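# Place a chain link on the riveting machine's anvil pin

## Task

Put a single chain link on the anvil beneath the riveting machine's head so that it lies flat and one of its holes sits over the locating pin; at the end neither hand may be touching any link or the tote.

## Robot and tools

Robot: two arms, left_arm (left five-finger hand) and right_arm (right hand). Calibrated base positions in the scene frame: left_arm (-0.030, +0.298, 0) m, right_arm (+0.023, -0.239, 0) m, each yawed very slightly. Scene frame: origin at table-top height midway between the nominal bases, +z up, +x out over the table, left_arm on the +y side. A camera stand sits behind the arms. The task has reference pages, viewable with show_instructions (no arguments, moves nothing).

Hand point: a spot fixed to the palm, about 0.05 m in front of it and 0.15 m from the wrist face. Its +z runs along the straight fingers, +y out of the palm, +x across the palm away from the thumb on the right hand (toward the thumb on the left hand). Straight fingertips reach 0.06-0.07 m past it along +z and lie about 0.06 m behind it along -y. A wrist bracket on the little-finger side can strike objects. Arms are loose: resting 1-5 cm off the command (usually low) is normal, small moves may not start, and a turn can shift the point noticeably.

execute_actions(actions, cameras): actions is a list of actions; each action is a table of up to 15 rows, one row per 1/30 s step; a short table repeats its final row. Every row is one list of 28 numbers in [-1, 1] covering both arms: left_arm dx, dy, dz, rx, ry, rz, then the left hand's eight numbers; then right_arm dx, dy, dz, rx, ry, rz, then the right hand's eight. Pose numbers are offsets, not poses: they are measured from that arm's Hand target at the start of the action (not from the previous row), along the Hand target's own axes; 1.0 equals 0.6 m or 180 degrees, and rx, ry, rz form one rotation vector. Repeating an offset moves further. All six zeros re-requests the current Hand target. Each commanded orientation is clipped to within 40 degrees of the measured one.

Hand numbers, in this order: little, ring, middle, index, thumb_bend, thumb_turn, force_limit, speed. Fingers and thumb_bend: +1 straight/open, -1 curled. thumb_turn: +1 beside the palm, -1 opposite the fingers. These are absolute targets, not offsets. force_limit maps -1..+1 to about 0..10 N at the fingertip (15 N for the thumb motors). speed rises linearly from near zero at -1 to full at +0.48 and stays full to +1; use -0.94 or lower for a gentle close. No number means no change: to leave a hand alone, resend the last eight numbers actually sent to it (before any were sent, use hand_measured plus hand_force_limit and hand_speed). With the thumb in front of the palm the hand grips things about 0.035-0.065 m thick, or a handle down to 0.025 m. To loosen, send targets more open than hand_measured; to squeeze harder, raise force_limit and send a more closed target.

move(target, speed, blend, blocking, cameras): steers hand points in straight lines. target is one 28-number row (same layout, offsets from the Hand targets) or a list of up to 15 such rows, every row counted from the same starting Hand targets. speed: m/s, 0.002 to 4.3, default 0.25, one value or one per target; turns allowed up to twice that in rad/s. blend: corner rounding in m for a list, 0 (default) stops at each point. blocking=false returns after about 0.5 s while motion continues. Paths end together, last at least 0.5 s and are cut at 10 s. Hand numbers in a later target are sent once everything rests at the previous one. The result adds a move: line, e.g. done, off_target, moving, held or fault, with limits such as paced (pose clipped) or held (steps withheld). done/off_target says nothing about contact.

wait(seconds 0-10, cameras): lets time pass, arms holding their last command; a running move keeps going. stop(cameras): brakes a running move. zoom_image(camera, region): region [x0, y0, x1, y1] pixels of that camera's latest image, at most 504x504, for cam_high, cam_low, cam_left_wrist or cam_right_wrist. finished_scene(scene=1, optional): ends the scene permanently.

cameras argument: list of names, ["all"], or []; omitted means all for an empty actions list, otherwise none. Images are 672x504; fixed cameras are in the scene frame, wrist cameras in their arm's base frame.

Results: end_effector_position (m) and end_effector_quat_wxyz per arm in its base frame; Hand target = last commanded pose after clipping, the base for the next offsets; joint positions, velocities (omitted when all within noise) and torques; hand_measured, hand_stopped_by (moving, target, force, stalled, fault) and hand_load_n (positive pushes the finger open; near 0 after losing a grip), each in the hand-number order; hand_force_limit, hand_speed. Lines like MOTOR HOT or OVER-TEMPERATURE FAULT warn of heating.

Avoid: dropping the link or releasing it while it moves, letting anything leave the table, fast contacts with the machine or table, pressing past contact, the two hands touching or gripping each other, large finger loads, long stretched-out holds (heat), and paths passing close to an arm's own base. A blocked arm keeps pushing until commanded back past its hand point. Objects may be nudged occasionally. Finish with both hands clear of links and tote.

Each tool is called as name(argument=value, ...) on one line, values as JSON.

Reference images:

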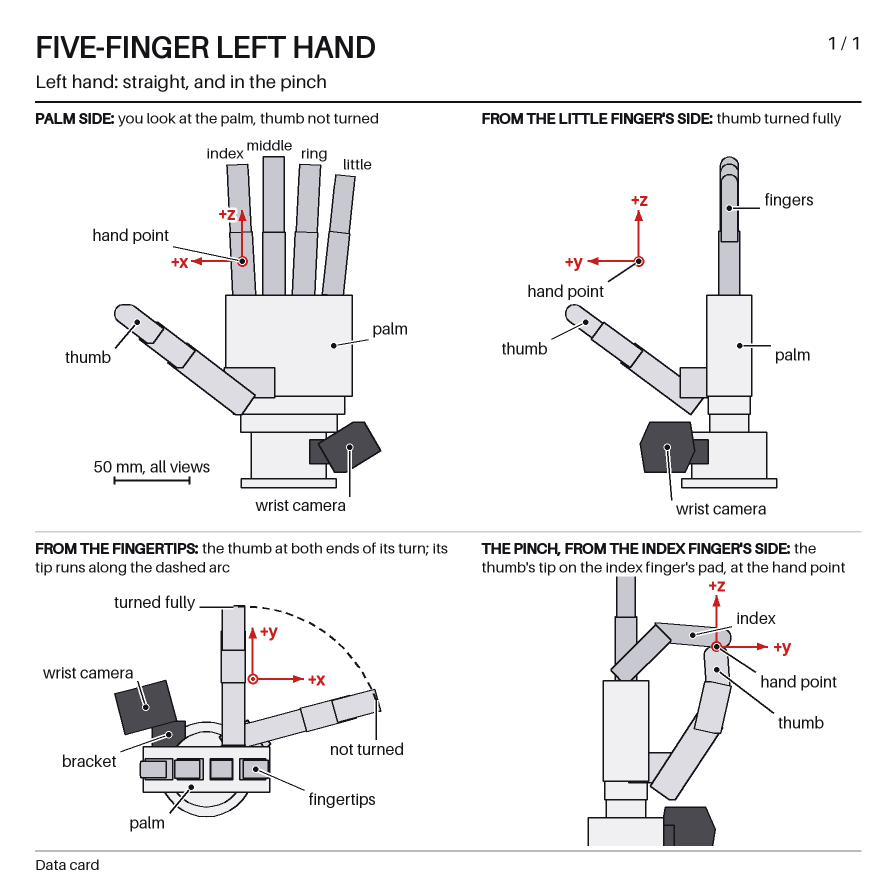

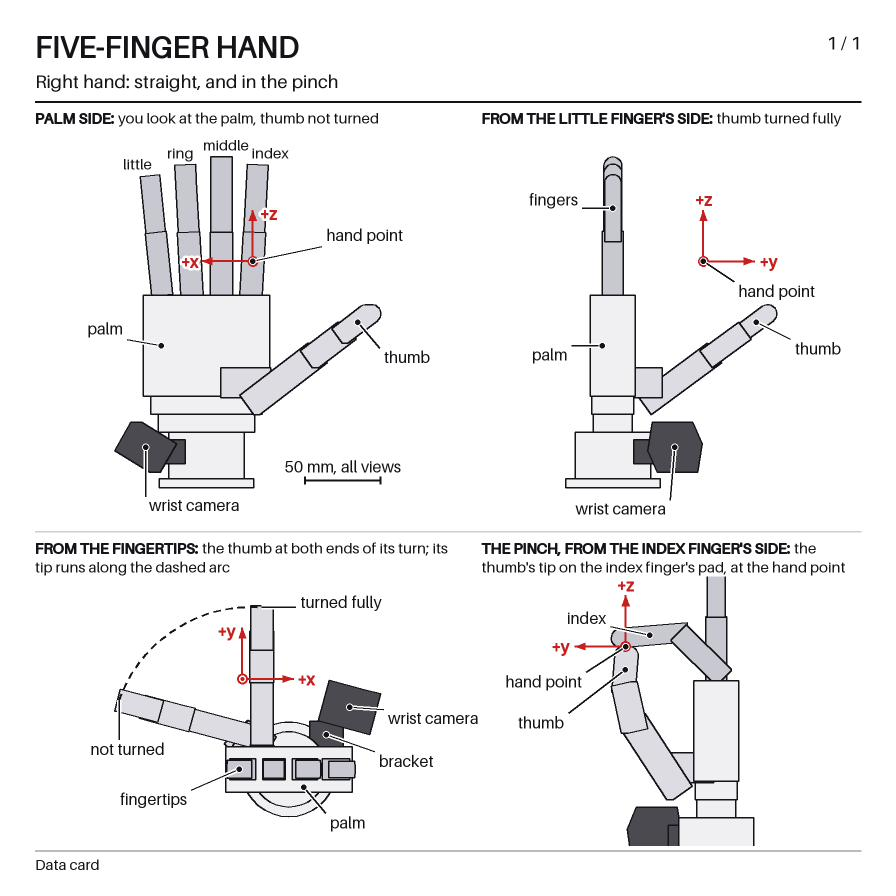

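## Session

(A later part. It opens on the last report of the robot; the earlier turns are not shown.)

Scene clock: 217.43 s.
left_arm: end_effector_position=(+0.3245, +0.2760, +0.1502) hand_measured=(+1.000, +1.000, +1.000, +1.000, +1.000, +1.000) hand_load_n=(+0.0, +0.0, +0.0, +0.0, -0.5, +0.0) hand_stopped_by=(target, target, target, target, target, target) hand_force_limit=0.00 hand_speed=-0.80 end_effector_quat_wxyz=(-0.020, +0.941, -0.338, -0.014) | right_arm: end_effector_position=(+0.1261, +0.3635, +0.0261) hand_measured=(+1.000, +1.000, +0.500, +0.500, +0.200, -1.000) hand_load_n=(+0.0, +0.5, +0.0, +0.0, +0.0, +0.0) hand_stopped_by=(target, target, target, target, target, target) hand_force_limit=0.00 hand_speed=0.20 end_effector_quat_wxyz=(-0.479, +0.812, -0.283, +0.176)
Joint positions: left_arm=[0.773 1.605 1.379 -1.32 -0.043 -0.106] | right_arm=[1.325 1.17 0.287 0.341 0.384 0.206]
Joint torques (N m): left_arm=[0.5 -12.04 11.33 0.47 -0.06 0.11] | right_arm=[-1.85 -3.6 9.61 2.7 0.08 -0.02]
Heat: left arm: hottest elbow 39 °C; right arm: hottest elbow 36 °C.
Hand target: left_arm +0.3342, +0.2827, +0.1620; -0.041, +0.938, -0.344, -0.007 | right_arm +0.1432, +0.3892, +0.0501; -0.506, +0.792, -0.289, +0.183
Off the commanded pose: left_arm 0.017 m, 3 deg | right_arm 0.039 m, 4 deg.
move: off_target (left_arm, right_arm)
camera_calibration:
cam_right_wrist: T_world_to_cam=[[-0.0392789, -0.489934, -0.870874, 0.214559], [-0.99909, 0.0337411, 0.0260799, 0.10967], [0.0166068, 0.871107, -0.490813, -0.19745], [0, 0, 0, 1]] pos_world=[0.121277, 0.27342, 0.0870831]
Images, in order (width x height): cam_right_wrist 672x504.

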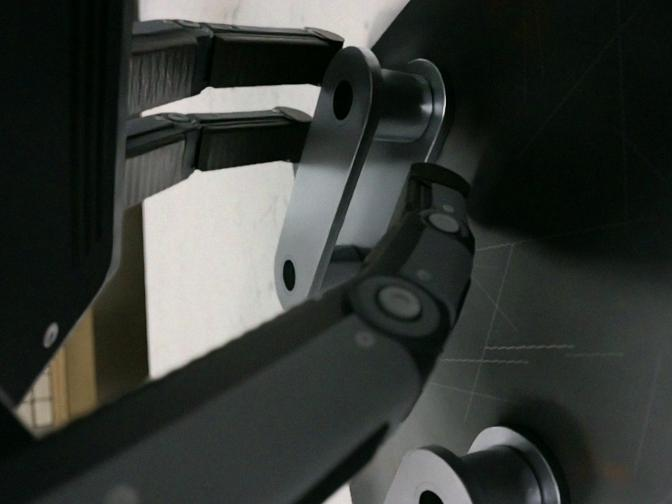

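move(target=[0,0,0,0,0,0,1,1,1,1,1,1,0,-0.8,-0.0008,0.0097,0.011,0,0,0,1,1,0.5,0.5,0.2,-1,0,0.2], speed=0.1, cameras=["cam_right_wrist"])

Scene clock: 220.57 s.
left_arm: end_effector_position=(+0.3245, +0.2760, +0.1502) hand_measured=(+1.000, +1.000, +1.000, +1.000, +1.000, +1.000) hand_load_n=(+0.0, +0.0, +0.0, +0.0, -0.5, +0.0) hand_stopped_by=(target, target, target, target, target, target) hand_force_limit=0.00 hand_speed=-0.80 end_effector_quat_wxyz=(-0.020, +0.941, -0.338, -0.014) | right_arm: end_effector_position=(+0.1283, +0.3673, +0.0201) hand_measured=(+1.000, +1.000, +0.500, +0.500, +0.200, -1.000) hand_load_n=(+0.0, +0.0, +0.0, +0.0, +0.0, +0.0) hand_stopped_by=(target, target, target, target, target, target) hand_force_limit=0.00 hand_speed=0.20 end_effector_quat_wxyz=(-0.480, +0.811, -0.284, +0.176)
Joint positions: left_arm=[0.773 1.605 1.379 -1.32 -0.043 -0.106] | right_arm=[1.321 1.213 0.288 0.385 0.381 0.205]
Joint torques (N m): left_arm=[0.5 -12.1 11.34 0.53 -0.05 0.11] | right_arm=[-2.26 -3.72 9.24 2.84 0.07 0.04]
Heat: left arm: hottest elbow 39 °C; right arm: hottest elbow 36 °C.
Hand target: left_arm +0.3342, +0.2827, +0.1620; -0.041, +0.938, -0.344, -0.007 | right_arm +0.1451, +0.3922, +0.0421; -0.506, +0.792, -0.289, +0.183
Off the commanded pose: left_arm 0.017 m, 3 deg | right_arm 0.037 m, 4 deg.
move: off_target (left_arm, right_arm)
camera_calibration:
cam_right_wrist: T_world_to_cam=[[-0.0396484, -0.487696, -0.872113, 0.210541], [-0.999055, 0.0349037, 0.0259009, 0.111501], [0.0178082, 0.872316, -0.488619, -0.204319], [0, 0, 0, 1]] pos_world=[0.123382, 0.277019, 0.0808931]
Images, in order (width x height): cam_right_wrist 672x504.

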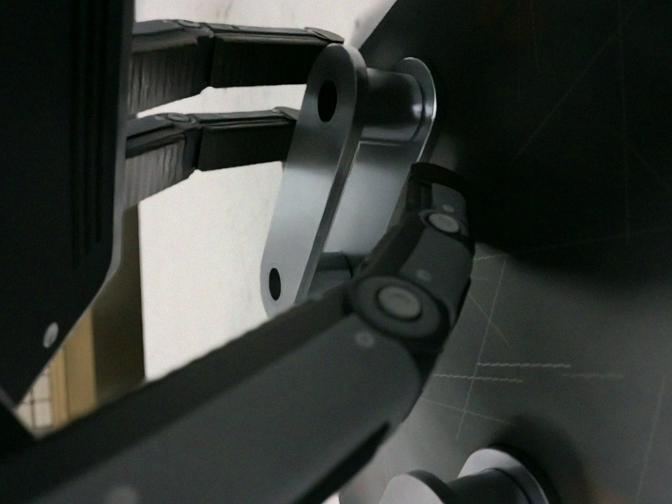

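move(target=[0,0,0,0,0,0,1,1,1,1,1,1,0,-0.8,0,-0.0075,-0.0035,0,0,0,1,1,0.5,0.5,0.2,-1,0,0.2], speed=0.1)

Scene clock: 222.70 s.
left_arm: end_effector_position=(+0.3245, +0.2760, +0.1502) hand_measured=(+1.000, +1.000, +1.000, +1.000, +1.000, +1.000) hand_load_n=(+0.0, +0.0, +0.0, +0.0, +0.0, +0.0) hand_stopped_by=(target, target, target, target, target, target) hand_force_limit=0.00 hand_speed=-0.80 end_effector_quat_wxyz=(-0.020, +0.941, -0.338, -0.014) | right_arm: end_effector_position=(+0.1290, +0.3702, +0.0228) hand_measured=(+1.000, +1.000, +0.500, +0.500, +0.200, -1.000) hand_load_n=(+0.0, +0.0, +0.0, +0.0, +0.0, +0.0) hand_stopped_by=(target, target, target, target, target, target) hand_force_limit=0.00 hand_speed=0.20 end_effector_quat_wxyz=(-0.483, +0.810, -0.284, +0.176)
Joint positions: left_arm=[0.773 1.605 1.379 -1.32 -0.043 -0.106] | right_arm=[1.321 1.213 0.295 0.385 0.381 0.205]
Joint torques (N m): left_arm=[0.56 -12.04 11.36 0.5 -0.05 0.12] | right_arm=[-1.79 -5.54 9.21 1.81 0.12 0.03]
Heat: left arm: hottest elbow 39 °C; right arm: hottest elbow 36 °C.
Hand target: left_arm +0.3342, +0.2827, +0.1620; -0.041, +0.938, -0.344, -0.007 | right_arm +0.1451, +0.3922, +0.0470; -0.506, +0.792, -0.289, +0.183
Off the commanded pose: left_arm 0.017 m, 3 deg | right_arm 0.036 m, 3 deg.
move: off_target (left_arm, right_arm)

move(target=[0,0,0,0,0,0,1,1,1,1,1,1,0,-0.8,0,0,0,0,0,0,1,1,-0.1,-0.1,0.2,-1,-0.4,-0.75], speed=0.1, cameras=["cam_right_wrist"])

Scene clock: 224.97 s.
left_arm: end_effector_position=(+0.3245, +0.2760, +0.1502) hand_measured=(+1.000, +1.000, +1.000, +1.000, +1.000, +1.000) hand_load_n=(+0.0, +0.0, +0.0, +0.0, +0.0, +0.0) hand_stopped_by=(target, target, target, target, target, target) hand_force_limit=0.00 hand_speed=-0.80 end_effector_quat_wxyz=(-0.020, +0.941, -0.338, -0.014) | right_arm: end_effector_position=(+0.1328, +0.3740, +0.0272) hand_measured=(+1.000, +1.000, -0.074, -0.100, +0.200, -1.000) hand_load_n=(+0.0, +0.0, +2.0, +0.5, +2.0, +1.0) hand_stopped_by=(target, target, force, target, target, target) hand_force_limit=-0.40 hand_speed=-0.75 end_effector_quat_wxyz=(-0.486, +0.808, -0.282, +0.179)
Joint positions: left_arm=[0.773 1.605 1.379 -1.32 -0.043 -0.106] | right_arm=[1.314 1.213 0.305 0.385 0.38 0.194]
Joint torques (N m): left_arm=[0.5 -12.04 11.36 0.51 -0.05 0.11] | right_arm=[-1.55 -5.42 8.49 1.94 0.11 0.03]
Heat: left arm: hottest elbow 39 °C; right arm: hottest elbow 37 °C.
Hand target: left_arm +0.3342, +0.2827, +0.1620; -0.041, +0.938, -0.344, -0.007 | right_arm +0.1451, +0.3922, +0.0470; -0.506, +0.792, -0.289, +0.183
Off the commanded pose: left_arm 0.017 m, 3 deg | right_arm 0.030 m, 3 deg.
move: off_target (left_arm, right_arm)
camera_calibration:
cam_right_wrist: T_world_to_cam=[[-0.0300905, -0.478512, -0.877565, 0.215698], [-0.999288, 0.0344118, 0.0155004, 0.116003], [0.0227814, 0.877406, -0.479207, -0.209597], [0, 0, 0, 1]] pos_world=[0.127186, 0.283124, 0.0870503]
Images, in order (width x height): cam_right_wrist 672x504.

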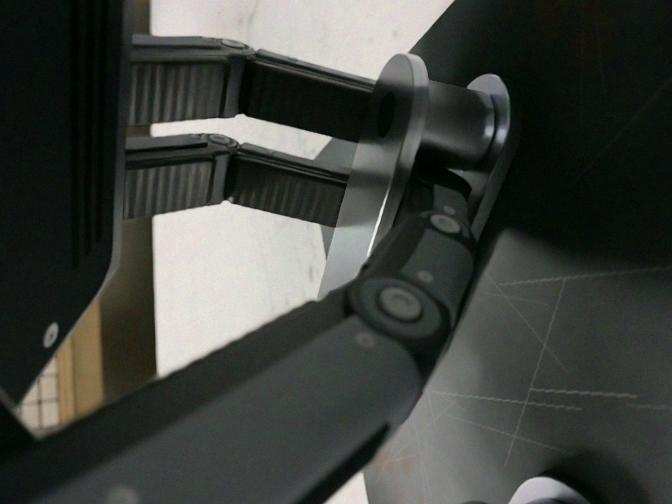

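move(target=[[0,0,0,0,0,0,1,1,1,1,1,1,0,-0.8,0,0,0,0,0,0,1,1,0.5,0.5,0.2,-1,-0.4,0],[0,0,0,0,0,0,1,1,1,1,1,1,0,-0.8,0.0167,0.0084,-0.0181,0,0,0,1,1,0.5,0.5,0.2,-1,-0.4,0]], speed=0.1, cameras=["cam_right_wrist"])

Scene clock: 232.60 s.
left_arm: end_effector_position=(+0.3245, +0.2760, +0.1502) hand_measured=(+1.000, +1.000, +1.000, +1.000, +1.000, +1.000) hand_load_n=(+0.0, +0.0, +0.0, +0.0, +0.0, +0.0) hand_stopped_by=(target, target, target, target, target, target) hand_force_limit=0.00 hand_speed=-0.80 end_effector_quat_wxyz=(-0.020, +0.941, -0.338, -0.014) | right_arm: end_effector_position=(+0.1349, +0.3762, +0.0368) hand_measured=(+1.000, +1.000, +0.500, +0.500, +0.200, -1.000) hand_load_n=(+0.0, +0.0, +0.0, +0.0, +0.5, +0.0) hand_stopped_by=(target, target, target, target, target, target) hand_force_limit=-0.40 hand_speed=0.00 end_effector_quat_wxyz=(-0.497, +0.801, -0.284, +0.174)
Joint positions: left_arm=[0.773 1.605 1.379 -1.32 -0.043 -0.106] | right_arm=[1.304 1.187 0.305 0.385 0.366 0.195]
Joint torques (N m): left_arm=[0.56 -12.16 11.36 0.46 -0.06 0.11] | right_arm=[-2.08 -6.83 6.3 1.72 0.08 -0.01]
Heat: left arm: hottest elbow 39 °C; right arm: hottest elbow 36 °C.
Hand target: left_arm +0.3342, +0.2827, +0.1620; -0.041, +0.938, -0.344, -0.007 | right_arm +0.1451, +0.3766, +0.0470; -0.506, +0.792, -0.289, +0.183
Off the commanded pose: left_arm 0.017 m, 3 deg | right_arm 0.014 m, 2 deg.
move: off_target (left_arm, right_arm)
camera_calibration:
cam_right_wrist: T_world_to_cam=[[-0.0304745, -0.453954, -0.890504, 0.216461], [-0.999296, 0.0333409, 0.0172012, 0.118317], [0.0218816, 0.890401, -0.454651, -0.212621], [0, 0, 0, 1]] pos_world=[0.129483, 0.283636, 0.0940556]
Images, in order (width x height): cam_right_wrist 672x504.

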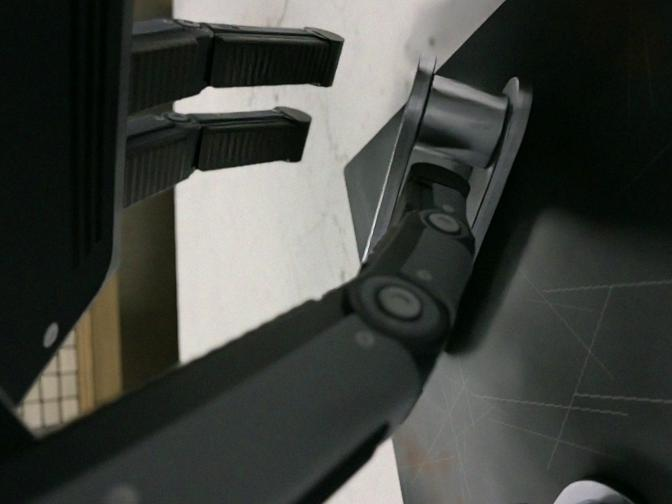

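move(target=[0,0,0,0,0,0,1,1,1,1,1,1,0,-0.8,0,0.0212,0.0098,0,0,0,1,1,0.5,0.5,0.2,-1,-0.4,0], speed=0.06, cameras=["cam_right_wrist"])

Scene clock: 235.40 s.
left_arm: end_effector_position=(+0.3245, +0.2760, +0.1502) hand_measured=(+1.000, +1.000, +1.000, +1.000, +1.000, +1.000) hand_load_n=(+0.0, +0.0, +0.0, +0.0, +0.0, +0.0) hand_stopped_by=(target, target, target, target, target, target) hand_force_limit=0.00 hand_speed=-0.80 end_effector_quat_wxyz=(-0.020, +0.941, -0.338, -0.014) | right_arm: end_effector_position=(+0.1362, +0.3806, +0.0360) hand_measured=(+1.000, +1.000, +0.500, +0.500, +0.200, -1.000) hand_load_n=(+0.0, +0.0, +0.0, +0.0, +0.0, +0.0) hand_stopped_by=(target, target, target, target, target, target) hand_force_limit=-0.40 hand_speed=0.00 end_effector_quat_wxyz=(-0.504, +0.797, -0.284, +0.174)
Joint positions: left_arm=[0.773 1.605 1.379 -1.32 -0.043 -0.106] | right_arm=[1.304 1.211 0.305 0.425 0.366 0.194]
Joint torques (N m): left_arm=[0.56 -12.16 11.33 0.47 -0.05 0.11] | right_arm=[-1.79 -4.31 4.98 3.11 0.13 0]
Heat: left arm: hottest elbow 39 °C; right arm: hottest elbow 36 °C.
Hand target: left_arm +0.3342, +0.2827, +0.1620; -0.041, +0.938, -0.344, -0.007 | right_arm +0.1450, +0.3766, +0.0330; -0.506, +0.792, -0.289, +0.183
Off the commanded pose: left_arm 0.017 m, 3 deg | right_arm 0.010 m, 1 deg.
move: off_target (left_arm)
camera_calibration:
cam_right_wrist: T_world_to_cam=[[-0.0256485, -0.441555, -0.896867, 0.212617], [-0.999393, 0.0324765, 0.0125914, 0.119917], [0.0235673, 0.896646, -0.44212, -0.219991], [0, 0, 0, 1]] pos_world=[0.130482, 0.287242, 0.091917]
Images, in order (width x height): cam_right_wrist 672x504.

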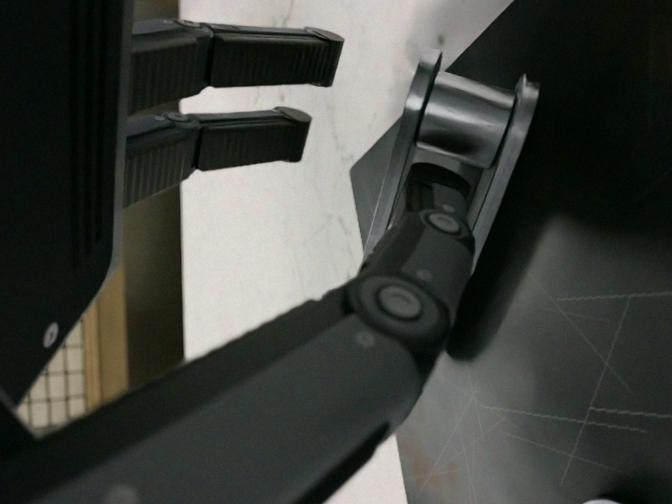

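move(target=[0,0,0,0,0,0,1,1,1,1,1,1,0,-0.8,0.0,0.0182,0.0084,0,0,0,1,1,0.5,0.5,0.2,-1,-0.4,0], speed=0.06, cameras=["cam_right_wrist"])

Scene clock: 257.93 s.
left_arm: end_effector_position=(+0.3245, +0.2760, +0.1502) hand_measured=(+1.000, +1.000, +1.000, +1.000, +1.000, +1.000) hand_load_n=(+0.0, +0.0, +0.0, +0.0, +0.0, +0.0) hand_stopped_by=(target, target, target, target, target, target) hand_force_limit=0.00 hand_speed=-0.80 end_effector_quat_wxyz=(-0.020, +0.941, -0.338, -0.014) | right_arm: end_effector_position=(+0.1357, +0.3798, +0.0233) hand_measured=(+1.000, +1.000, +0.500, +0.500, +0.200, -1.000) hand_load_n=(+0.0, +0.0, +0.0, +0.0, +0.0, -0.5) hand_stopped_by=(target, target, target, target, target, target) hand_force_limit=-0.40 hand_speed=0.00 end_effector_quat_wxyz=(-0.504, +0.798, -0.283, +0.174)
Joint positions: left_arm=[0.773 1.605 1.379 -1.32 -0.043 -0.106] | right_arm=[1.304 1.267 0.29 0.496 0.364 0.192]
Joint torques (N m): left_arm=[0.56 -12.04 11.36 0.5 -0.05 0.11] | right_arm=[-1.49 -4.6 4.93 2.96 0.1 0.02]
Heat: left arm: hottest elbow 39 °C; right arm: hottest elbow 35 °C.
Hand target: left_arm +0.3342, +0.2827, +0.1620; -0.041, +0.938, -0.344, -0.007 | right_arm +0.1450, +0.3766, +0.0210; -0.506, +0.792, -0.289, +0.183
Off the commanded pose: left_arm 0.017 m, 3 deg | right_arm 0.010 m, 1 deg.
move: off_target (left_arm)
camera_calibration:
cam_right_wrist: T_world_to_cam=[[-0.0244226, -0.442231, -0.896569, 0.201012], [-0.99946, 0.0305056, 0.0121785, 0.120497], [0.0219646, 0.896382, -0.442737, -0.224599], [0, 0, 0, 1]] pos_world=[0.130275, 0.286545, 0.0793149]
Images, in order (width x height): cam_right_wrist 672x504.

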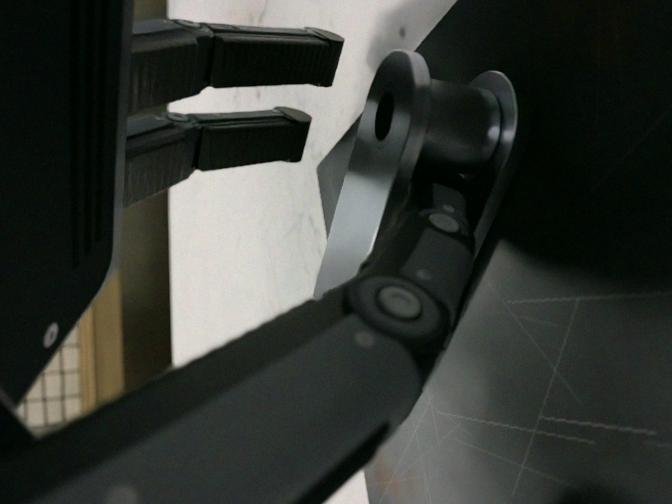

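move(target=[[0,0,0,0,0,0,1,1,1,1,1,1,0,-0.8,0.001,0.0168,-0.0363,0,0,0,1,1,0.5,0.5,0.2,-1,-0.4,0],[0,0,0,0,0,0,1,1,1,1,1,1,0,-0.8,0.0208,-0.0005,-0.0348,0,0,0,1,1,0.5,0.5,0.5,-1,-0.4,0]], speed=0.06, cameras=["cam_right_wrist"])

Scene clock: 264.73 s.
left_arm: end_effector_position=(+0.3245, +0.2760, +0.1502) hand_measured=(+1.000, +1.000, +1.000, +1.000, +1.000, +1.000) hand_load_n=(+0.0, +0.0, +0.0, +0.0, +0.0, +0.0) hand_stopped_by=(target, target, target, target, target, target) hand_force_limit=0.00 hand_speed=-0.80 end_effector_quat_wxyz=(-0.020, +0.941, -0.338, -0.014) | right_arm: end_effector_position=(+0.1350, +0.3608, +0.0323) hand_measured=(+1.000, +1.000, +0.500, +0.500, +0.500, -1.000) hand_load_n=(+0.0, +0.0, +0.0, +0.0, -0.5, +0.0) hand_stopped_by=(target, target, target, target, target, target) hand_force_limit=-0.40 hand_speed=0.00 end_effector_quat_wxyz=(-0.513, +0.791, -0.285, +0.173)
Joint positions: left_arm=[0.773 1.605 1.379 -1.32 -0.043 -0.106] | right_arm=[1.285 1.168 0.239 0.473 0.349 0.188]
Joint torques (N m): left_arm=[0.67 -12.22 11.36 0.51 -0.05 0.11] | right_arm=[-2.2 -4.78 5.61 1.11 0.11 0]
Heat: left arm: hottest elbow 39 °C; right arm: hottest waist 34 °C.
Hand target: left_arm +0.3342, +0.2827, +0.1620; -0.041, +0.938, -0.344, -0.007 | right_arm +0.1425, +0.3541, +0.0300; -0.506, +0.792, -0.289, +0.183
Off the commanded pose: left_arm 0.017 m, 3 deg | right_arm 0.010 m, 2 deg.
move: off_target (left_arm); target 2's new numbers were sent with right_arm's hand 0.011 m and 1 deg from that target
camera_calibration:
cam_right_wrist: T_world_to_cam=[[-0.0226198, -0.42151, -0.906542, 0.193246], [-0.99941, 0.0329885, 0.00959857, 0.119297], [0.0258595, 0.906223, -0.422008, -0.208366], [0, 0, 0, 1]] pos_world=[0.128986, 0.266346, 0.0861082]
Images, in order (width x height): cam_right_wrist 672x504.

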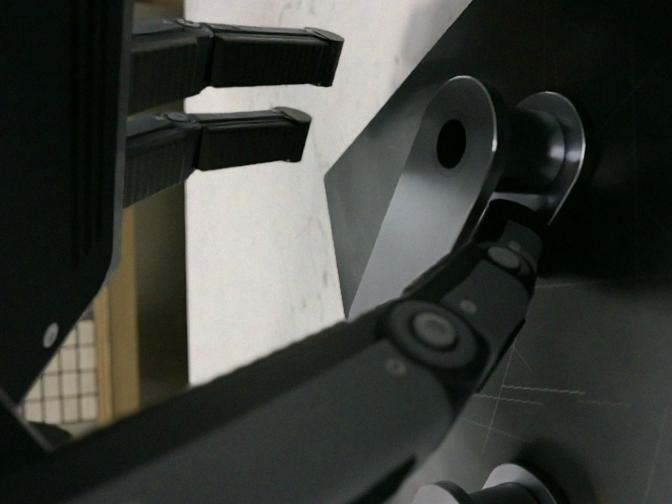

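move(target=[0,0,0,0,0,0,1,1,1,1,1,1,0,-0.8,0.0005,-0.0085,-0.037,0,0,0,1,1,0.5,0.5,0.5,-1,-0.4,0], speed=0.06, cameras=["cam_right_wrist"])

Scene clock: 272.13 s.
left_arm: end_effector_position=(+0.3245, +0.2760, +0.1502) hand_measured=(+1.000, +1.000, +1.000, +1.000, +1.000, +1.000) hand_load_n=(+0.0, +0.0, +0.0, +0.0, +0.0, +0.0) hand_stopped_by=(target, target, target, target, target, target) hand_force_limit=0.00 hand_speed=-0.80 end_effector_quat_wxyz=(-0.020, +0.941, -0.338, -0.014) | right_arm: end_effector_position=(+0.1340, +0.3445, +0.0442) hand_measured=(+1.000, +1.000, +0.500, +0.500, +0.500, -1.000) hand_load_n=(+0.5, -0.5, +0.0, +0.0, +0.0, +0.0) hand_stopped_by=(target, target, target, target, target, target) hand_force_limit=-0.40 hand_speed=0.00 end_effector_quat_wxyz=(-0.507, +0.792, -0.289, +0.182)
Joint positions: left_arm=[0.773 1.605 1.379 -1.32 -0.043 -0.106] | right_arm=[1.287 1.041 0.227 0.345 0.37 0.188]
Joint torques (N m): left_arm=[0.62 -12.04 11.36 0.5 -0.05 0.11] | right_arm=[0.32 -4.84 5.91 1.14 0.31 0.14]
Heat: left arm: hottest elbow 39 °C; right arm: hottest waist 34 °C.
Hand target: left_arm +0.3342, +0.2827, +0.1620; -0.041, +0.938, -0.344, -0.007 | right_arm +0.1312, +0.3402, +0.0440; -0.506, +0.792, -0.289, +0.183
Off the commanded pose: left_arm 0.017 m, 3 deg | right_arm 0.005 m, 0 deg.
move: off_target (left_arm)
camera_calibration:
cam_right_wrist: T_world_to_cam=[[-0.0250433, -0.434104, -0.900515, 0.201557], [-0.998706, 0.0507512, 0.00330878, 0.112829], [0.0442658, 0.899432, -0.434813, -0.188056], [0, 0, 0, 1]] pos_world=[0.126055, 0.250914, 0.0993623]
Images, in order (width x height): cam_right_wrist 672x504.

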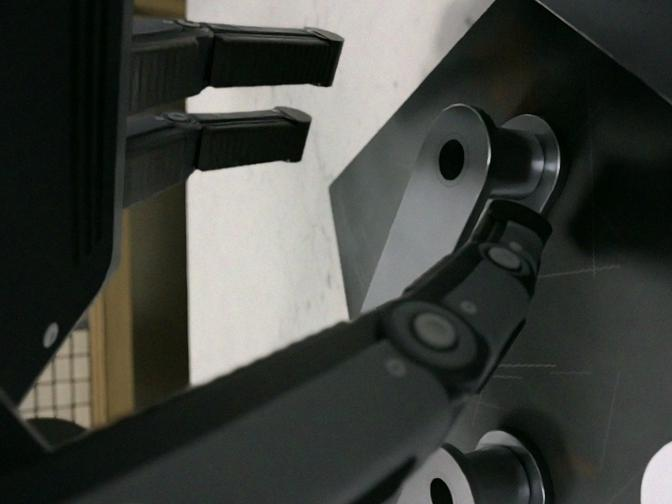

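move(target=[0,0,0,0,0,0,1,1,1,1,1,1,0,-0.8,0.0088,0.0088,-0.0193,-0.0222,-0.0171,-0.0079,1,1,0.5,0.5,0.5,-1,-0.4,0], speed=0.08, cameras=["cam_right_wrist"])

Scene clock: 282.47 s.
left_arm: end_effector_position=(+0.3245, +0.2760, +0.1502) hand_measured=(+1.000, +1.000, +1.000, +1.000, +1.000, +1.000) hand_load_n=(+0.0, +0.0, +0.0, +0.0, +0.0, +0.0) hand_stopped_by=(target, target, target, target, target, target) hand_force_limit=0.00 hand_speed=-0.80 end_effector_quat_wxyz=(-0.020, +0.941, -0.338, -0.014) | right_arm: end_effector_position=(+0.1183, +0.3304, +0.0395) hand_measured=(+1.000, +1.000, +0.500, +0.500, +0.500, -1.000) hand_load_n=(+0.0, +0.0, +0.0, +0.0, +0.0, +0.0) hand_stopped_by=(target, target, target, target, target, target) hand_force_limit=-0.40 hand_speed=0.00 end_effector_quat_wxyz=(-0.482, +0.821, -0.267, +0.148)
Joint positions: left_arm=[0.773 1.605 1.379 -1.32 -0.043 -0.106] | right_arm=[1.259 0.957 0.227 0.197 0.26 0.168]
Joint torques (N m): left_arm=[0.56 -12.04 11.37 0.49 -0.05 0.11] | right_arm=[-2.37 -4.37 7.06 1.13 0.06 0.02]
Heat: left arm: hottest elbow 39 °C; right arm: hottest waist 34 °C.
Hand target: left_arm +0.3342, +0.2827, +0.1620; -0.041, +0.938, -0.344, -0.007 | right_arm +0.1271, +0.3270, +0.0441; -0.483, +0.818, -0.271, +0.158
Off the commanded pose: left_arm 0.017 m, 3 deg | right_arm 0.010 m, 1 deg.
move: off_target (left_arm)
camera_calibration:
cam_right_wrist: T_world_to_cam=[[-0.0381261, -0.486991, -0.872575, 0.208701], [-0.997981, -0.0258329, 0.0580232, 0.120976], [-0.0507979, 0.873025, -0.485023, -0.15469], [0, 0, 0, 1]] pos_world=[0.12083, 0.239809, 0.10006]
Images, in order (width x height): cam_right_wrist 672x504.

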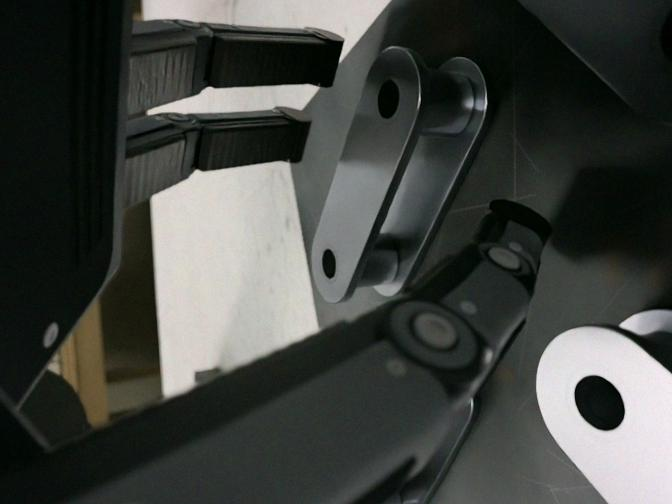

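move(target=[0,0,0,0,0,0,1,1,1,1,1,1,0,-0.8,0.0138,0.0083,0.0173,0,0.0165,0.0093,1,1,0.5,0.5,0.5,-1,-0.4,0], speed=0.08, cameras=["cam_right_wrist"])

Scene clock: 287.20 s.
left_arm: end_effector_position=(+0.3245, +0.2760, +0.1502) hand_measured=(+1.000, +1.000, +1.000, +1.000, +1.000, +1.000) hand_load_n=(+0.0, +0.0, +0.0, +0.0, +0.0, +0.0) hand_stopped_by=(target, target, target, target, target, target) hand_force_limit=0.00 hand_speed=-0.80 end_effector_quat_wxyz=(-0.020, +0.941, -0.338, -0.014) | right_arm: end_effector_position=(+0.1273, +0.3257, +0.0314) hand_measured=(+1.000, +1.000, +0.500, +0.500, +0.500, -1.000) hand_load_n=(+0.0, +0.0, +0.0, +0.0, +0.5, +0.0) hand_stopped_by=(target, target, target, target, target, target) hand_force_limit=-0.40 hand_speed=0.00 end_effector_quat_wxyz=(-0.470, +0.820, -0.283, +0.164)
Joint positions: left_arm=[0.773 1.605 1.379 -1.32 -0.043 -0.106] | right_arm=[1.252 0.989 0.227 0.206 0.3 0.178]
Joint torques (N m): left_arm=[0.5 -12.04 11.33 0.47 -0.05 0.11] | right_arm=[-1.85 -1.96 6.79 2.85 0.31 0.16]
Heat: left arm: hottest elbow 39 °C; right arm: hottest waist 34 °C.
Hand target: left_arm +0.3342, +0.2827, +0.1620; -0.041, +0.938, -0.344, -0.007 | right_arm +0.1377, +0.3275, +0.0347; -0.478, +0.809, -0.296, +0.172
Off the commanded pose: left_arm 0.017 m, 3 deg | right_arm 0.011 m, 2 deg.
move: off_target (left_arm, right_arm)
camera_calibration:
cam_right_wrist: T_world_to_cam=[[-0.0571042, -0.504419, -0.861569, 0.207486], [-0.99834, 0.0224174, 0.0530448, 0.114818], [-0.00744271, 0.863168, -0.504862, -0.155871], [0, 0, 0, 1]] pos_world=[0.125315, 0.236629, 0.0939792]
Images, in order (width x height): cam_right_wrist 672x504.

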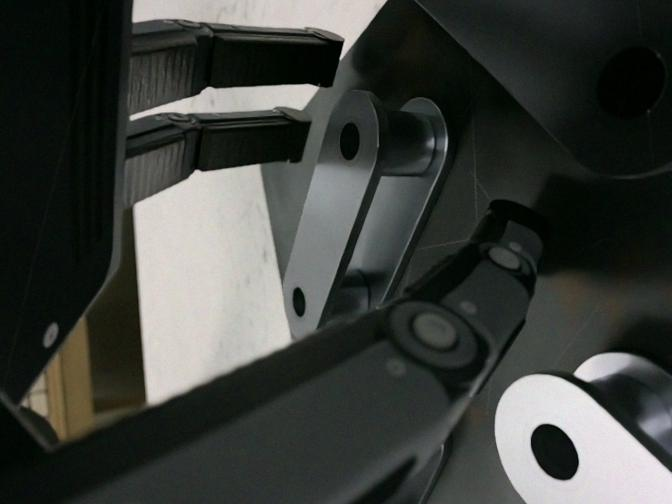

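move(target=[0,0,0,0,0,0,1,1,1,1,1,1,0,-0.8,0,0,0,0,0,0,1,1,-0.1,-0.1,0.5,-1,-0.4,-0.75], speed=0.08, cameras=["cam_right_wrist"])

Scene clock: 291.37 s.
left_arm: end_effector_position=(+0.3245, +0.2760, +0.1502) hand_measured=(+1.000, +1.000, +1.000, +1.000, +1.000, +1.000) hand_load_n=(+0.0, +0.0, +0.0, +0.0, +0.0, +0.0) hand_stopped_by=(target, target, target, target, target, target) hand_force_limit=0.00 hand_speed=-0.80 end_effector_quat_wxyz=(-0.020, +0.941, -0.338, -0.014) | right_arm: end_effector_position=(+0.1287, +0.3257, +0.0316) hand_measured=(+1.000, +1.000, -0.100, -0.100, +0.500, -1.000) hand_load_n=(+0.0, +0.0, +0.0, +0.5, +0.0, +0.0) hand_stopped_by=(target, target, target, target, target, target) hand_force_limit=-0.40 hand_speed=-0.75 end_effector_quat_wxyz=(-0.470, +0.818, -0.285, +0.165)
Joint positions: left_arm=[0.773 1.605 1.379 -1.32 -0.043 -0.106] | right_arm=[1.248 0.99 0.227 0.209 0.301 0.18]
Joint torques (N m): left_arm=[0.44 -12.1 11.34 0.5 -0.05 0.1] | right_arm=[-1.85 -1.61 6.54 2.82 0.22 0.14]
Heat: left arm: hottest elbow 39 °C; right arm: hottest waist 34 °C.
Hand target: left_arm +0.3342, +0.2827, +0.1620; -0.041, +0.938, -0.344, -0.007 | right_arm +0.1377, +0.3275, +0.0347; -0.478, +0.809, -0.296, +0.172
Off the commanded pose: left_arm 0.017 m, 3 deg | right_arm 0.010 m, 2 deg.
move: off_target (left_arm)
camera_calibration:
cam_right_wrist: T_world_to_cam=[[-0.0594634, -0.502386, -0.862597, 0.207355], [-0.998226, 0.0274717, 0.0528133, 0.114553], [-0.00283561, 0.864207, -0.503128, -0.156672], [0, 0, 0, 1]] pos_world=[0.126235, 0.236422, 0.0939874]
Images, in order (width x height): cam_right_wrist 672x504.

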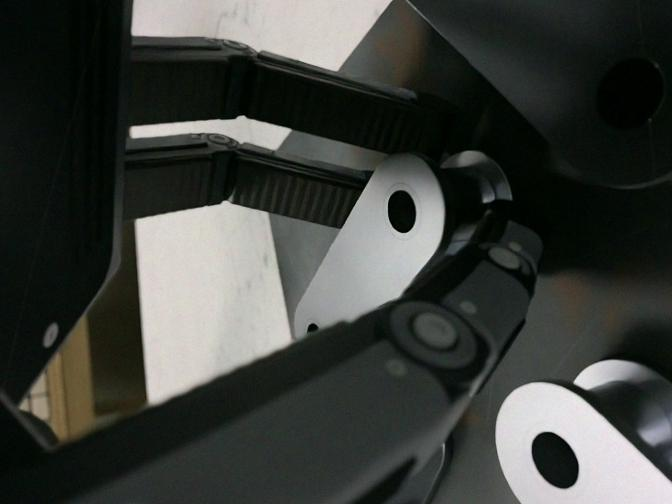

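move(target=[[0,0,0,0,0,0,1,1,1,1,1,1,0,-0.8,0,0,0,0,0,0,1,1,0.5,0.5,0.5,-1,-0.4,0],[0,0,0,0,0,0,1,1,1,1,1,1,0,-0.8,-0.0107,0.0065,-0.0082,0,0.0845,0.049,1,1,0.5,0.5,0.5,-1,-0.4,0]], speed=0.12, cameras=["cam_right_wrist"])

Scene clock: 302.17 s.
left_arm: end_effector_position=(+0.3245, +0.2760, +0.1502) hand_measured=(+1.000, +1.000, +1.000, +1.000, +1.000, +1.000) hand_load_n=(+0.0, +0.0, +0.0, +0.0, +0.0, +0.0) hand_stopped_by=(target, target, target, target, target, target) hand_force_limit=0.00 hand_speed=-0.80 end_effector_quat_wxyz=(-0.020, +0.941, -0.338, -0.014) | right_arm: end_effector_position=(+0.1381, +0.3096, +0.0272) hand_measured=(+1.000, +1.000, +0.500, +0.500, +0.498, -1.000) hand_load_n=(+0.0, +0.0, +0.0, +0.0, -2.0, -1.0) hand_stopped_by=(target, target, target, target, target, target) hand_force_limit=-0.40 hand_speed=0.00 end_effector_quat_wxyz=(-0.442, +0.749, -0.423, +0.254)
Joint positions: left_arm=[0.773 1.605 1.379 -1.32 -0.043 -0.106] | right_arm=[1.423 1.033 0.253 0.066 0.749 0.527]
Joint torques (N m): left_arm=[0.5 -12.04 11.32 0.51 -0.05 0.11] | right_arm=[0.91 -1.85 8.9 0.47 0.23 0.17]
Heat: left arm: hottest elbow 39 °C; right arm: hottest waist 34 °C.
Hand target: left_arm +0.3342, +0.2827, +0.1620; -0.041, +0.938, -0.344, -0.007 | right_arm +0.1288, +0.3268, +0.0337; -0.446, +0.754, -0.417, +0.240
Off the commanded pose: left_arm 0.017 m, 3 deg | right_arm 0.021 m, 2 deg.
move: off_target (left_arm, right_arm)
camera_calibration:
cam_right_wrist: T_world_to_cam=[[-0.211204, -0.440219, -0.872697, 0.19803], [-0.925337, 0.377669, 0.033434, 0.00661204], [0.314873, 0.8146, -0.487116, -0.173902], [0, 0, 0, 1]] pos_world=[0.1027, 0.22634, 0.0878884]
Images, in order (width x height): cam_right_wrist 672x504.

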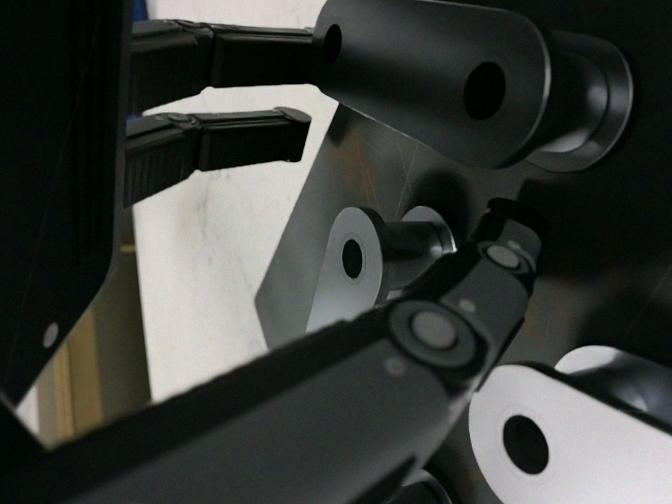

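move(target=[0,0,0,0,0,0,1,1,1,1,1,1,0,-0.8,-0.0082,-0.0137,-0.0035,0,0,0,1,1,0.5,0.5,0.5,-1,-0.4,0], speed=0.12, cameras=["cam_right_wrist"])

Scene clock: 309.43 s.
left_arm: end_effector_position=(+0.3245, +0.2760, +0.1502) hand_measured=(+1.000, +1.000, +1.000, +1.000, +1.000, +1.000) hand_load_n=(+0.0, +0.0, +0.0, +0.0, +0.0, +0.0) hand_stopped_by=(target, target, target, target, target, target) hand_force_limit=0.00 hand_speed=-0.80 end_effector_quat_wxyz=(-0.020, +0.941, -0.338, -0.014) | right_arm: end_effector_position=(+0.1345, +0.3110, +0.0273) hand_measured=(+1.000, +1.000, +0.500, +0.500, +0.498, -1.000) hand_load_n=(+0.0, +0.0, +0.0, +0.0, -1.5, -0.5) hand_stopped_by=(target, target, target, target, target, target) hand_force_limit=-0.40 hand_speed=0.00 end_effector_quat_wxyz=(-0.434, +0.756, -0.420, +0.252)
Joint positions: left_arm=[0.773 1.605 1.379 -1.32 -0.043 -0.106] | right_arm=[1.431 1.033 0.27 0.023 0.743 0.533]
Joint torques (N m): left_arm=[0.56 -11.93 11.32 0.49 -0.06 0.11] | right_arm=[1.2 -2.61 9.5 0.46 0.15 0.21]
Heat: left arm: hottest elbow 39 °C; right arm: hottest elbow 35 °C.
Hand target: left_arm +0.3342, +0.2827, +0.1620; -0.041, +0.938, -0.344, -0.007 | right_arm +0.1280, +0.3321, +0.0419; -0.446, +0.754, -0.417, +0.240
Off the commanded pose: left_arm 0.017 m, 3 deg | right_arm 0.026 m, 2 deg.
move: off_target (left_arm, right_arm)
camera_calibration:
cam_right_wrist: T_world_to_cam=[[-0.216113, -0.460074, -0.861178, 0.204499], [-0.928424, 0.369831, 0.0354102, 0.00552141], [0.302199, 0.80719, -0.507069, -0.169243], [0, 0, 0, 1]] pos_world=[0.100466, 0.228654, 0.0900964]
Images, in order (width x height): cam_right_wrist 672x504.

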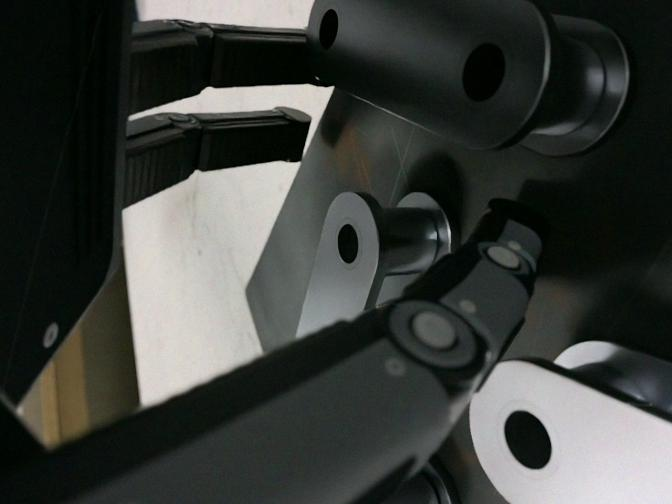

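move(target=[0,0,0,0,0,0,1,1,1,1,1,1,0,-0.8,-0.018,-0.045,-0.0212,0,0,0,1,1,0.5,0.5,0.5,-1,-0.4,0], speed=0.12, cameras=["cam_right_wrist"])

Scene clock: 311.97 s.
left_arm: end_effector_position=(+0.3245, +0.2760, +0.1502) hand_measured=(+1.000, +1.000, +1.000, +1.000, +1.000, +1.000) hand_load_n=(+0.0, +0.0, +0.0, +0.0, +0.0, +0.0) hand_stopped_by=(target, target, target, target, target, target) hand_force_limit=0.00 hand_speed=-0.80 end_effector_quat_wxyz=(-0.020, +0.941, -0.338, -0.014) | right_arm: end_effector_position=(+0.1269, +0.3165, +0.0414) hand_measured=(+1.000, +1.000, +0.500, +0.500, +0.500, -1.000) hand_load_n=(+0.0, +0.0, +0.0, +0.0, +0.0, +0.0) hand_stopped_by=(target, target, target, target, target, target) hand_force_limit=-0.40 hand_speed=0.00 end_effector_quat_wxyz=(-0.419, +0.767, -0.416, +0.251)
Joint positions: left_arm=[0.773 1.605 1.379 -1.32 -0.043 -0.106] | right_arm=[1.456 1.003 0.33 -0.121 0.746 0.562]
Joint torques (N m): left_arm=[0.56 -12.1 11.36 0.5 -0.04 0.11] | right_arm=[0.73 -4.25 10.8 0.65 0.59 0.13]
Heat: left arm: hottest elbow 39 °C; right arm: hottest elbow 35 °C.
Hand target: left_arm +0.3342, +0.2827, +0.1620; -0.041, +0.938, -0.344, -0.007 | right_arm +0.1241, +0.3420, +0.0718; -0.446, +0.754, -0.417, +0.240
Off the commanded pose: left_arm 0.017 m, 3 deg | right_arm 0.040 m, 4 deg.
move: off_target (left_arm, right_arm)
camera_calibration:
cam_right_wrist: T_world_to_cam=[[-0.227563, -0.488917, -0.842126, 0.227347], [-0.930505, 0.364081, 0.0400685, -0.00218895], [0.287012, 0.79272, -0.537791, -0.156552], [0, 0, 0, 1]] pos_world=[0.0946313, 0.236053, 0.107351]
Images, in order (width x height): cam_right_wrist 672x504.

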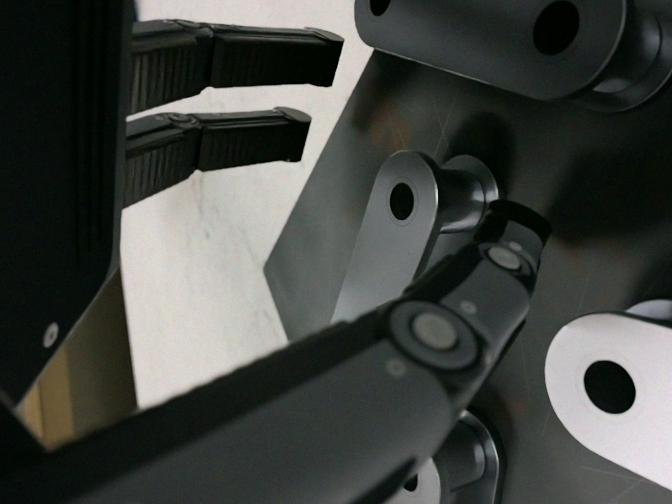

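move(target=[0,0,0,0,0,0,1,1,1,1,1,1,0,-0.8,-0.0102,0.016,0.0187,0,0,0,1,1,0.5,0.5,0.5,-1,-0.4,0], speed=0.12, cameras=["cam_right_wrist"])

Scene clock: 315.80 s.
left_arm: end_effector_position=(+0.3245, +0.2760, +0.1502) hand_measured=(+1.000, +1.000, +1.000, +1.000, +1.000, +1.000) hand_load_n=(-0.5, +0.0, +0.0, +0.0, +0.0, +0.0) hand_stopped_by=(target, target, target, target, target, target) hand_force_limit=0.00 hand_speed=-0.80 end_effector_quat_wxyz=(-0.020, +0.941, -0.338, -0.014) | right_arm: end_effector_position=(+0.1266, +0.3190, +0.0348) hand_measured=(+1.000, +1.000, +0.500, +0.500, +0.500, -1.000) hand_load_n=(+0.0, +0.0, +0.0, +0.0, +0.0, +0.0) hand_stopped_by=(target, target, target, target, target, target) hand_force_limit=-0.40 hand_speed=0.00 end_effector_quat_wxyz=(-0.416, +0.768, -0.416, +0.252)
Joint positions: left_arm=[0.773 1.605 1.379 -1.32 -0.043 -0.106] | right_arm=[1.459 1.038 0.33 -0.095 0.749 0.565]
Joint torques (N m): left_arm=[0.62 -12.04 11.36 0.5 -0.05 0.11] | right_arm=[0.67 -3.19 10.21 2.29 0.57 0.14]
Heat: left arm: hottest elbow 39 °C; right arm: hottest elbow 35 °C.
Hand target: left_arm +0.3342, +0.2827, +0.1620; -0.041, +0.938, -0.344, -0.007 | right_arm +0.1250, +0.3501, +0.0581; -0.446, +0.754, -0.417, +0.240
Off the commanded pose: left_arm 0.017 m, 3 deg | right_arm 0.039 m, 4 deg.
move: off_target (left_arm, right_arm)
camera_calibration:
cam_right_wrist: T_world_to_cam=[[-0.228003, -0.494788, -0.83857, 0.224707], [-0.930242, 0.365019, 0.0375532, -0.00327188], [0.287513, 0.788635, -0.543499, -0.160491], [0, 0, 0, 1]] pos_world=[0.0943334, 0.238946, 0.101328]
Images, in order (width x height): cam_right_wrist 672x504.

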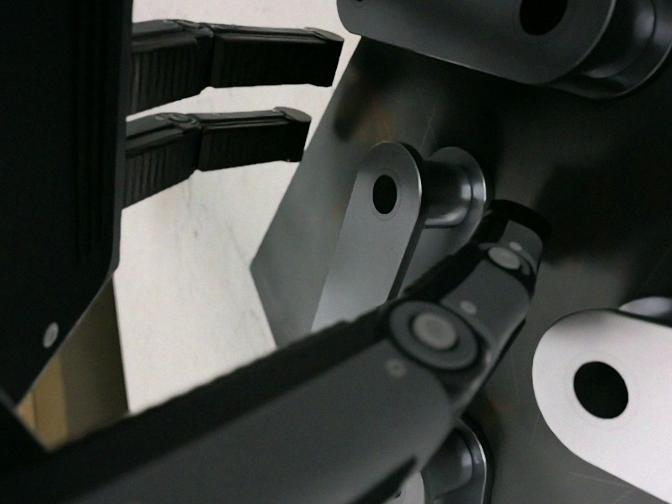

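move(target=[0,0,0,0,0,0,1,1,1,1,1,1,0,-0.8,-0.0233,-0.0002,0.0215,0,-0.0291,-0.0162,1,1,0.5,0.5,0.5,-1,-0.4,0], speed=0.12, cameras=["cam_right_wrist"])

Scene clock: 322.77 s.
left_arm: end_effector_position=(+0.3245, +0.2760, +0.1502) hand_measured=(+1.000, +1.000, +1.000, +1.000, +1.000, +1.000) hand_load_n=(+0.0, +0.5, +0.0, +0.0, +0.0, +0.0) hand_stopped_by=(target, target, target, target, target, target) hand_force_limit=0.00 hand_speed=-0.80 end_effector_quat_wxyz=(-0.020, +0.941, -0.338, -0.014) | right_arm: end_effector_position=(+0.1146, +0.3442, +0.0311) hand_measured=(+1.000, +1.000, +0.500, +0.500, +0.500, -1.000) hand_load_n=(+0.0, +0.0, +0.0, +0.0, +0.0, +0.0) hand_stopped_by=(target, target, target, target, target, target) hand_force_limit=-0.40 hand_speed=0.00 end_effector_quat_wxyz=(-0.436, +0.792, -0.369, +0.217)
Joint positions: left_arm=[0.773 1.605 1.379 -1.32 -0.043 -0.106] | right_arm=[1.452 1.095 0.33 0.049 0.64 0.453]
Joint torques (N m): left_arm=[0.5 -12.1 11.36 0.5 -0.05 0.11] | right_arm=[-1.67 -2.84 9.74 2.51 0.23 0.03]
Heat: left arm: hottest elbow 39 °C; right arm: hottest elbow 35 °C.
Hand target: left_arm +0.3342, +0.2827, +0.1620; -0.041, +0.938, -0.344, -0.007 | right_arm +0.1271, +0.3680, +0.0520; -0.459, +0.775, -0.377, +0.217
Off the commanded pose: left_arm 0.017 m, 3 deg | right_arm 0.034 m, 3 deg.
move: off_target (left_arm, right_arm)
camera_calibration:
cam_right_wrist: T_world_to_cam=[[-0.170706, -0.506957, -0.844899, 0.229126], [-0.969679, 0.238626, 0.0527368, 0.0240207], [0.174879, 0.828283, -0.532321, -0.180091], [0, 0, 0, 1]] pos_world=[0.0938997, 0.259591, 0.0964559]
Images, in order (width x height): cam_right_wrist 672x504.

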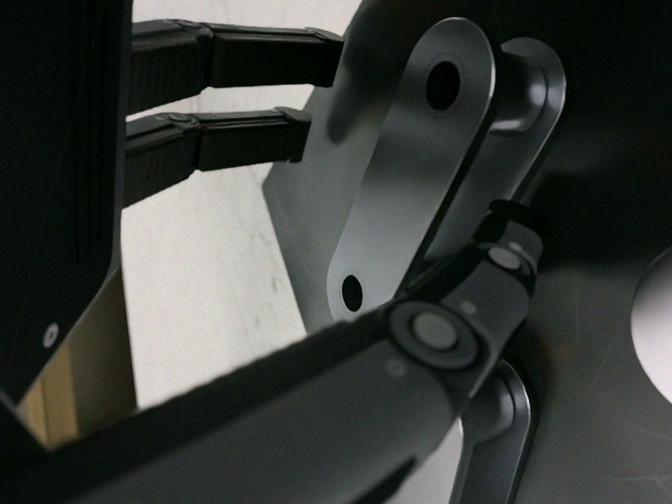

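move(target=[0,0,0,0,0,0,1,1,1,1,1,1,0,-0.8,0.0318,0.0022,-0.0045,0,0,0,1,1,0.5,0.5,0.5,-1,-0.4,0], speed=0.12, cameras=["cam_right_wrist"])

Scene clock: 328.17 s.
left_arm: end_effector_position=(+0.3245, +0.2760, +0.1502) hand_measured=(+1.000, +1.000, +1.000, +1.000, +1.000, +1.000) hand_load_n=(+0.0, +0.0, +0.0, +0.0, -0.5, +0.0) hand_stopped_by=(target, target, target, target, target, target) hand_force_limit=0.00 hand_speed=-0.80 end_effector_quat_wxyz=(-0.020, +0.941, -0.338, -0.014) | right_arm: end_effector_position=(+0.1254, +0.3425, +0.0348) hand_measured=(+1.000, +1.000, +0.500, +0.500, +0.500, -1.000) hand_load_n=(+0.0, +0.0, +0.0, +0.0, +0.5, +0.5) hand_stopped_by=(target, target, target, target, target, target) hand_force_limit=-0.40 hand_speed=0.00 end_effector_quat_wxyz=(-0.436, +0.792, -0.369, +0.215)
Joint positions: left_arm=[0.773 1.605 1.379 -1.32 -0.043 -0.106] | right_arm=[1.403 1.079 0.33 0.057 0.599 0.416]
Joint torques (N m): left_arm=[0.5 -12.04 11.34 0.5 -0.05 0.11] | right_arm=[-2.26 -5.77 7.23 2.74 0.22 -0.02]
Heat: left arm: hottest elbow 39 °C; right arm: hottest elbow 35 °C.
Hand target: left_arm +0.3342, +0.2827, +0.1620; -0.041, +0.938, -0.344, -0.007 | right_arm +0.1366, +0.3512, +0.0520; -0.459, +0.775, -0.377, +0.217
Off the commanded pose: left_arm 0.017 m, 3 deg | right_arm 0.022 m, 3 deg.
move: off_target (left_arm, right_arm)
camera_calibration:
cam_right_wrist: T_world_to_cam=[[-0.172899, -0.5054, -0.845386, 0.233046], [-0.969914, 0.236717, 0.0568497, 0.0352158], [0.171386, 0.829781, -0.531122, -0.178785], [0, 0, 0, 1]] pos_world=[0.105091, 0.257797, 0.100055]
Images, in order (width x height): cam_right_wrist 672x504.

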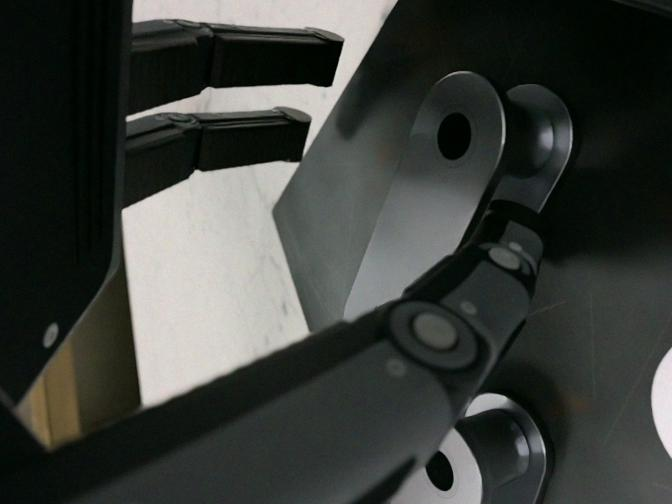

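move(target=[0,0,0,0,0,0,1,1,1,1,1,1,0,-0.8,0.0255,0.0105,-0.0125,0,0,0,1,1,0.5,0.5,0.5,-1,-0.4,0], speed=0.12, cameras=["cam_right_wrist"])

Scene clock: 331.03 s.
left_arm: end_effector_position=(+0.3245, +0.2760, +0.1502) hand_measured=(+1.000, +1.000, +1.000, +1.000, +1.000, +1.000) hand_load_n=(+0.0, +0.0, +0.0, +0.0, +0.0, +0.0) hand_stopped_by=(target, target, target, target, target, target) hand_force_limit=0.00 hand_speed=-0.80 end_effector_quat_wxyz=(-0.020, +0.941, -0.338, -0.014) | right_arm: end_effector_position=(+0.1300, +0.3355, +0.0440) hand_measured=(+1.000, +1.000, +0.500, +0.500, +0.500, -1.000) hand_load_n=(+0.0, +0.0, +0.0, +0.0, +0.0, +0.0) hand_stopped_by=(target, target, target, target, target, target) hand_force_limit=-0.40 hand_speed=0.00 end_effector_quat_wxyz=(-0.449, +0.784, -0.372, +0.211)
Joint positions: left_arm=[0.773 1.605 1.379 -1.32 -0.043 -0.106] | right_arm=[1.379 1.017 0.307 0.057 0.581 0.401]
Joint torques (N m): left_arm=[0.5 -12.1 11.36 0.47 -0.05 0.11] | right_arm=[-1.79 -5.07 6.06 2.3 0.22 -0.01]
Heat: left arm: hottest elbow 39 °C; right arm: hottest elbow 35 °C.
Hand target: left_arm +0.3342, +0.2827, +0.1620; -0.041, +0.938, -0.344, -0.007 | right_arm +0.1385, +0.3332, +0.0500; -0.459, +0.775, -0.377, +0.217
Off the commanded pose: left_arm 0.017 m, 3 deg | right_arm 0.011 m, 2 deg.
move: off_target (left_arm, right_arm)
camera_calibration:
cam_right_wrist: T_world_to_cam=[[-0.170485, -0.478487, -0.861385, 0.229438], [-0.969628, 0.237054, 0.0602284, 0.0406044], [0.175376, 0.845491, -0.504369, -0.175703], [0, 0, 0, 1]] pos_world=[0.109301, 0.248713, 0.10657]
Images, in order (width x height): cam_right_wrist 672x504.

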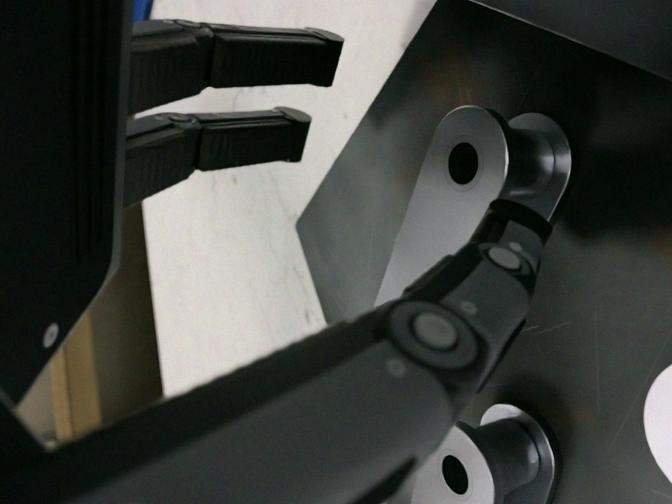

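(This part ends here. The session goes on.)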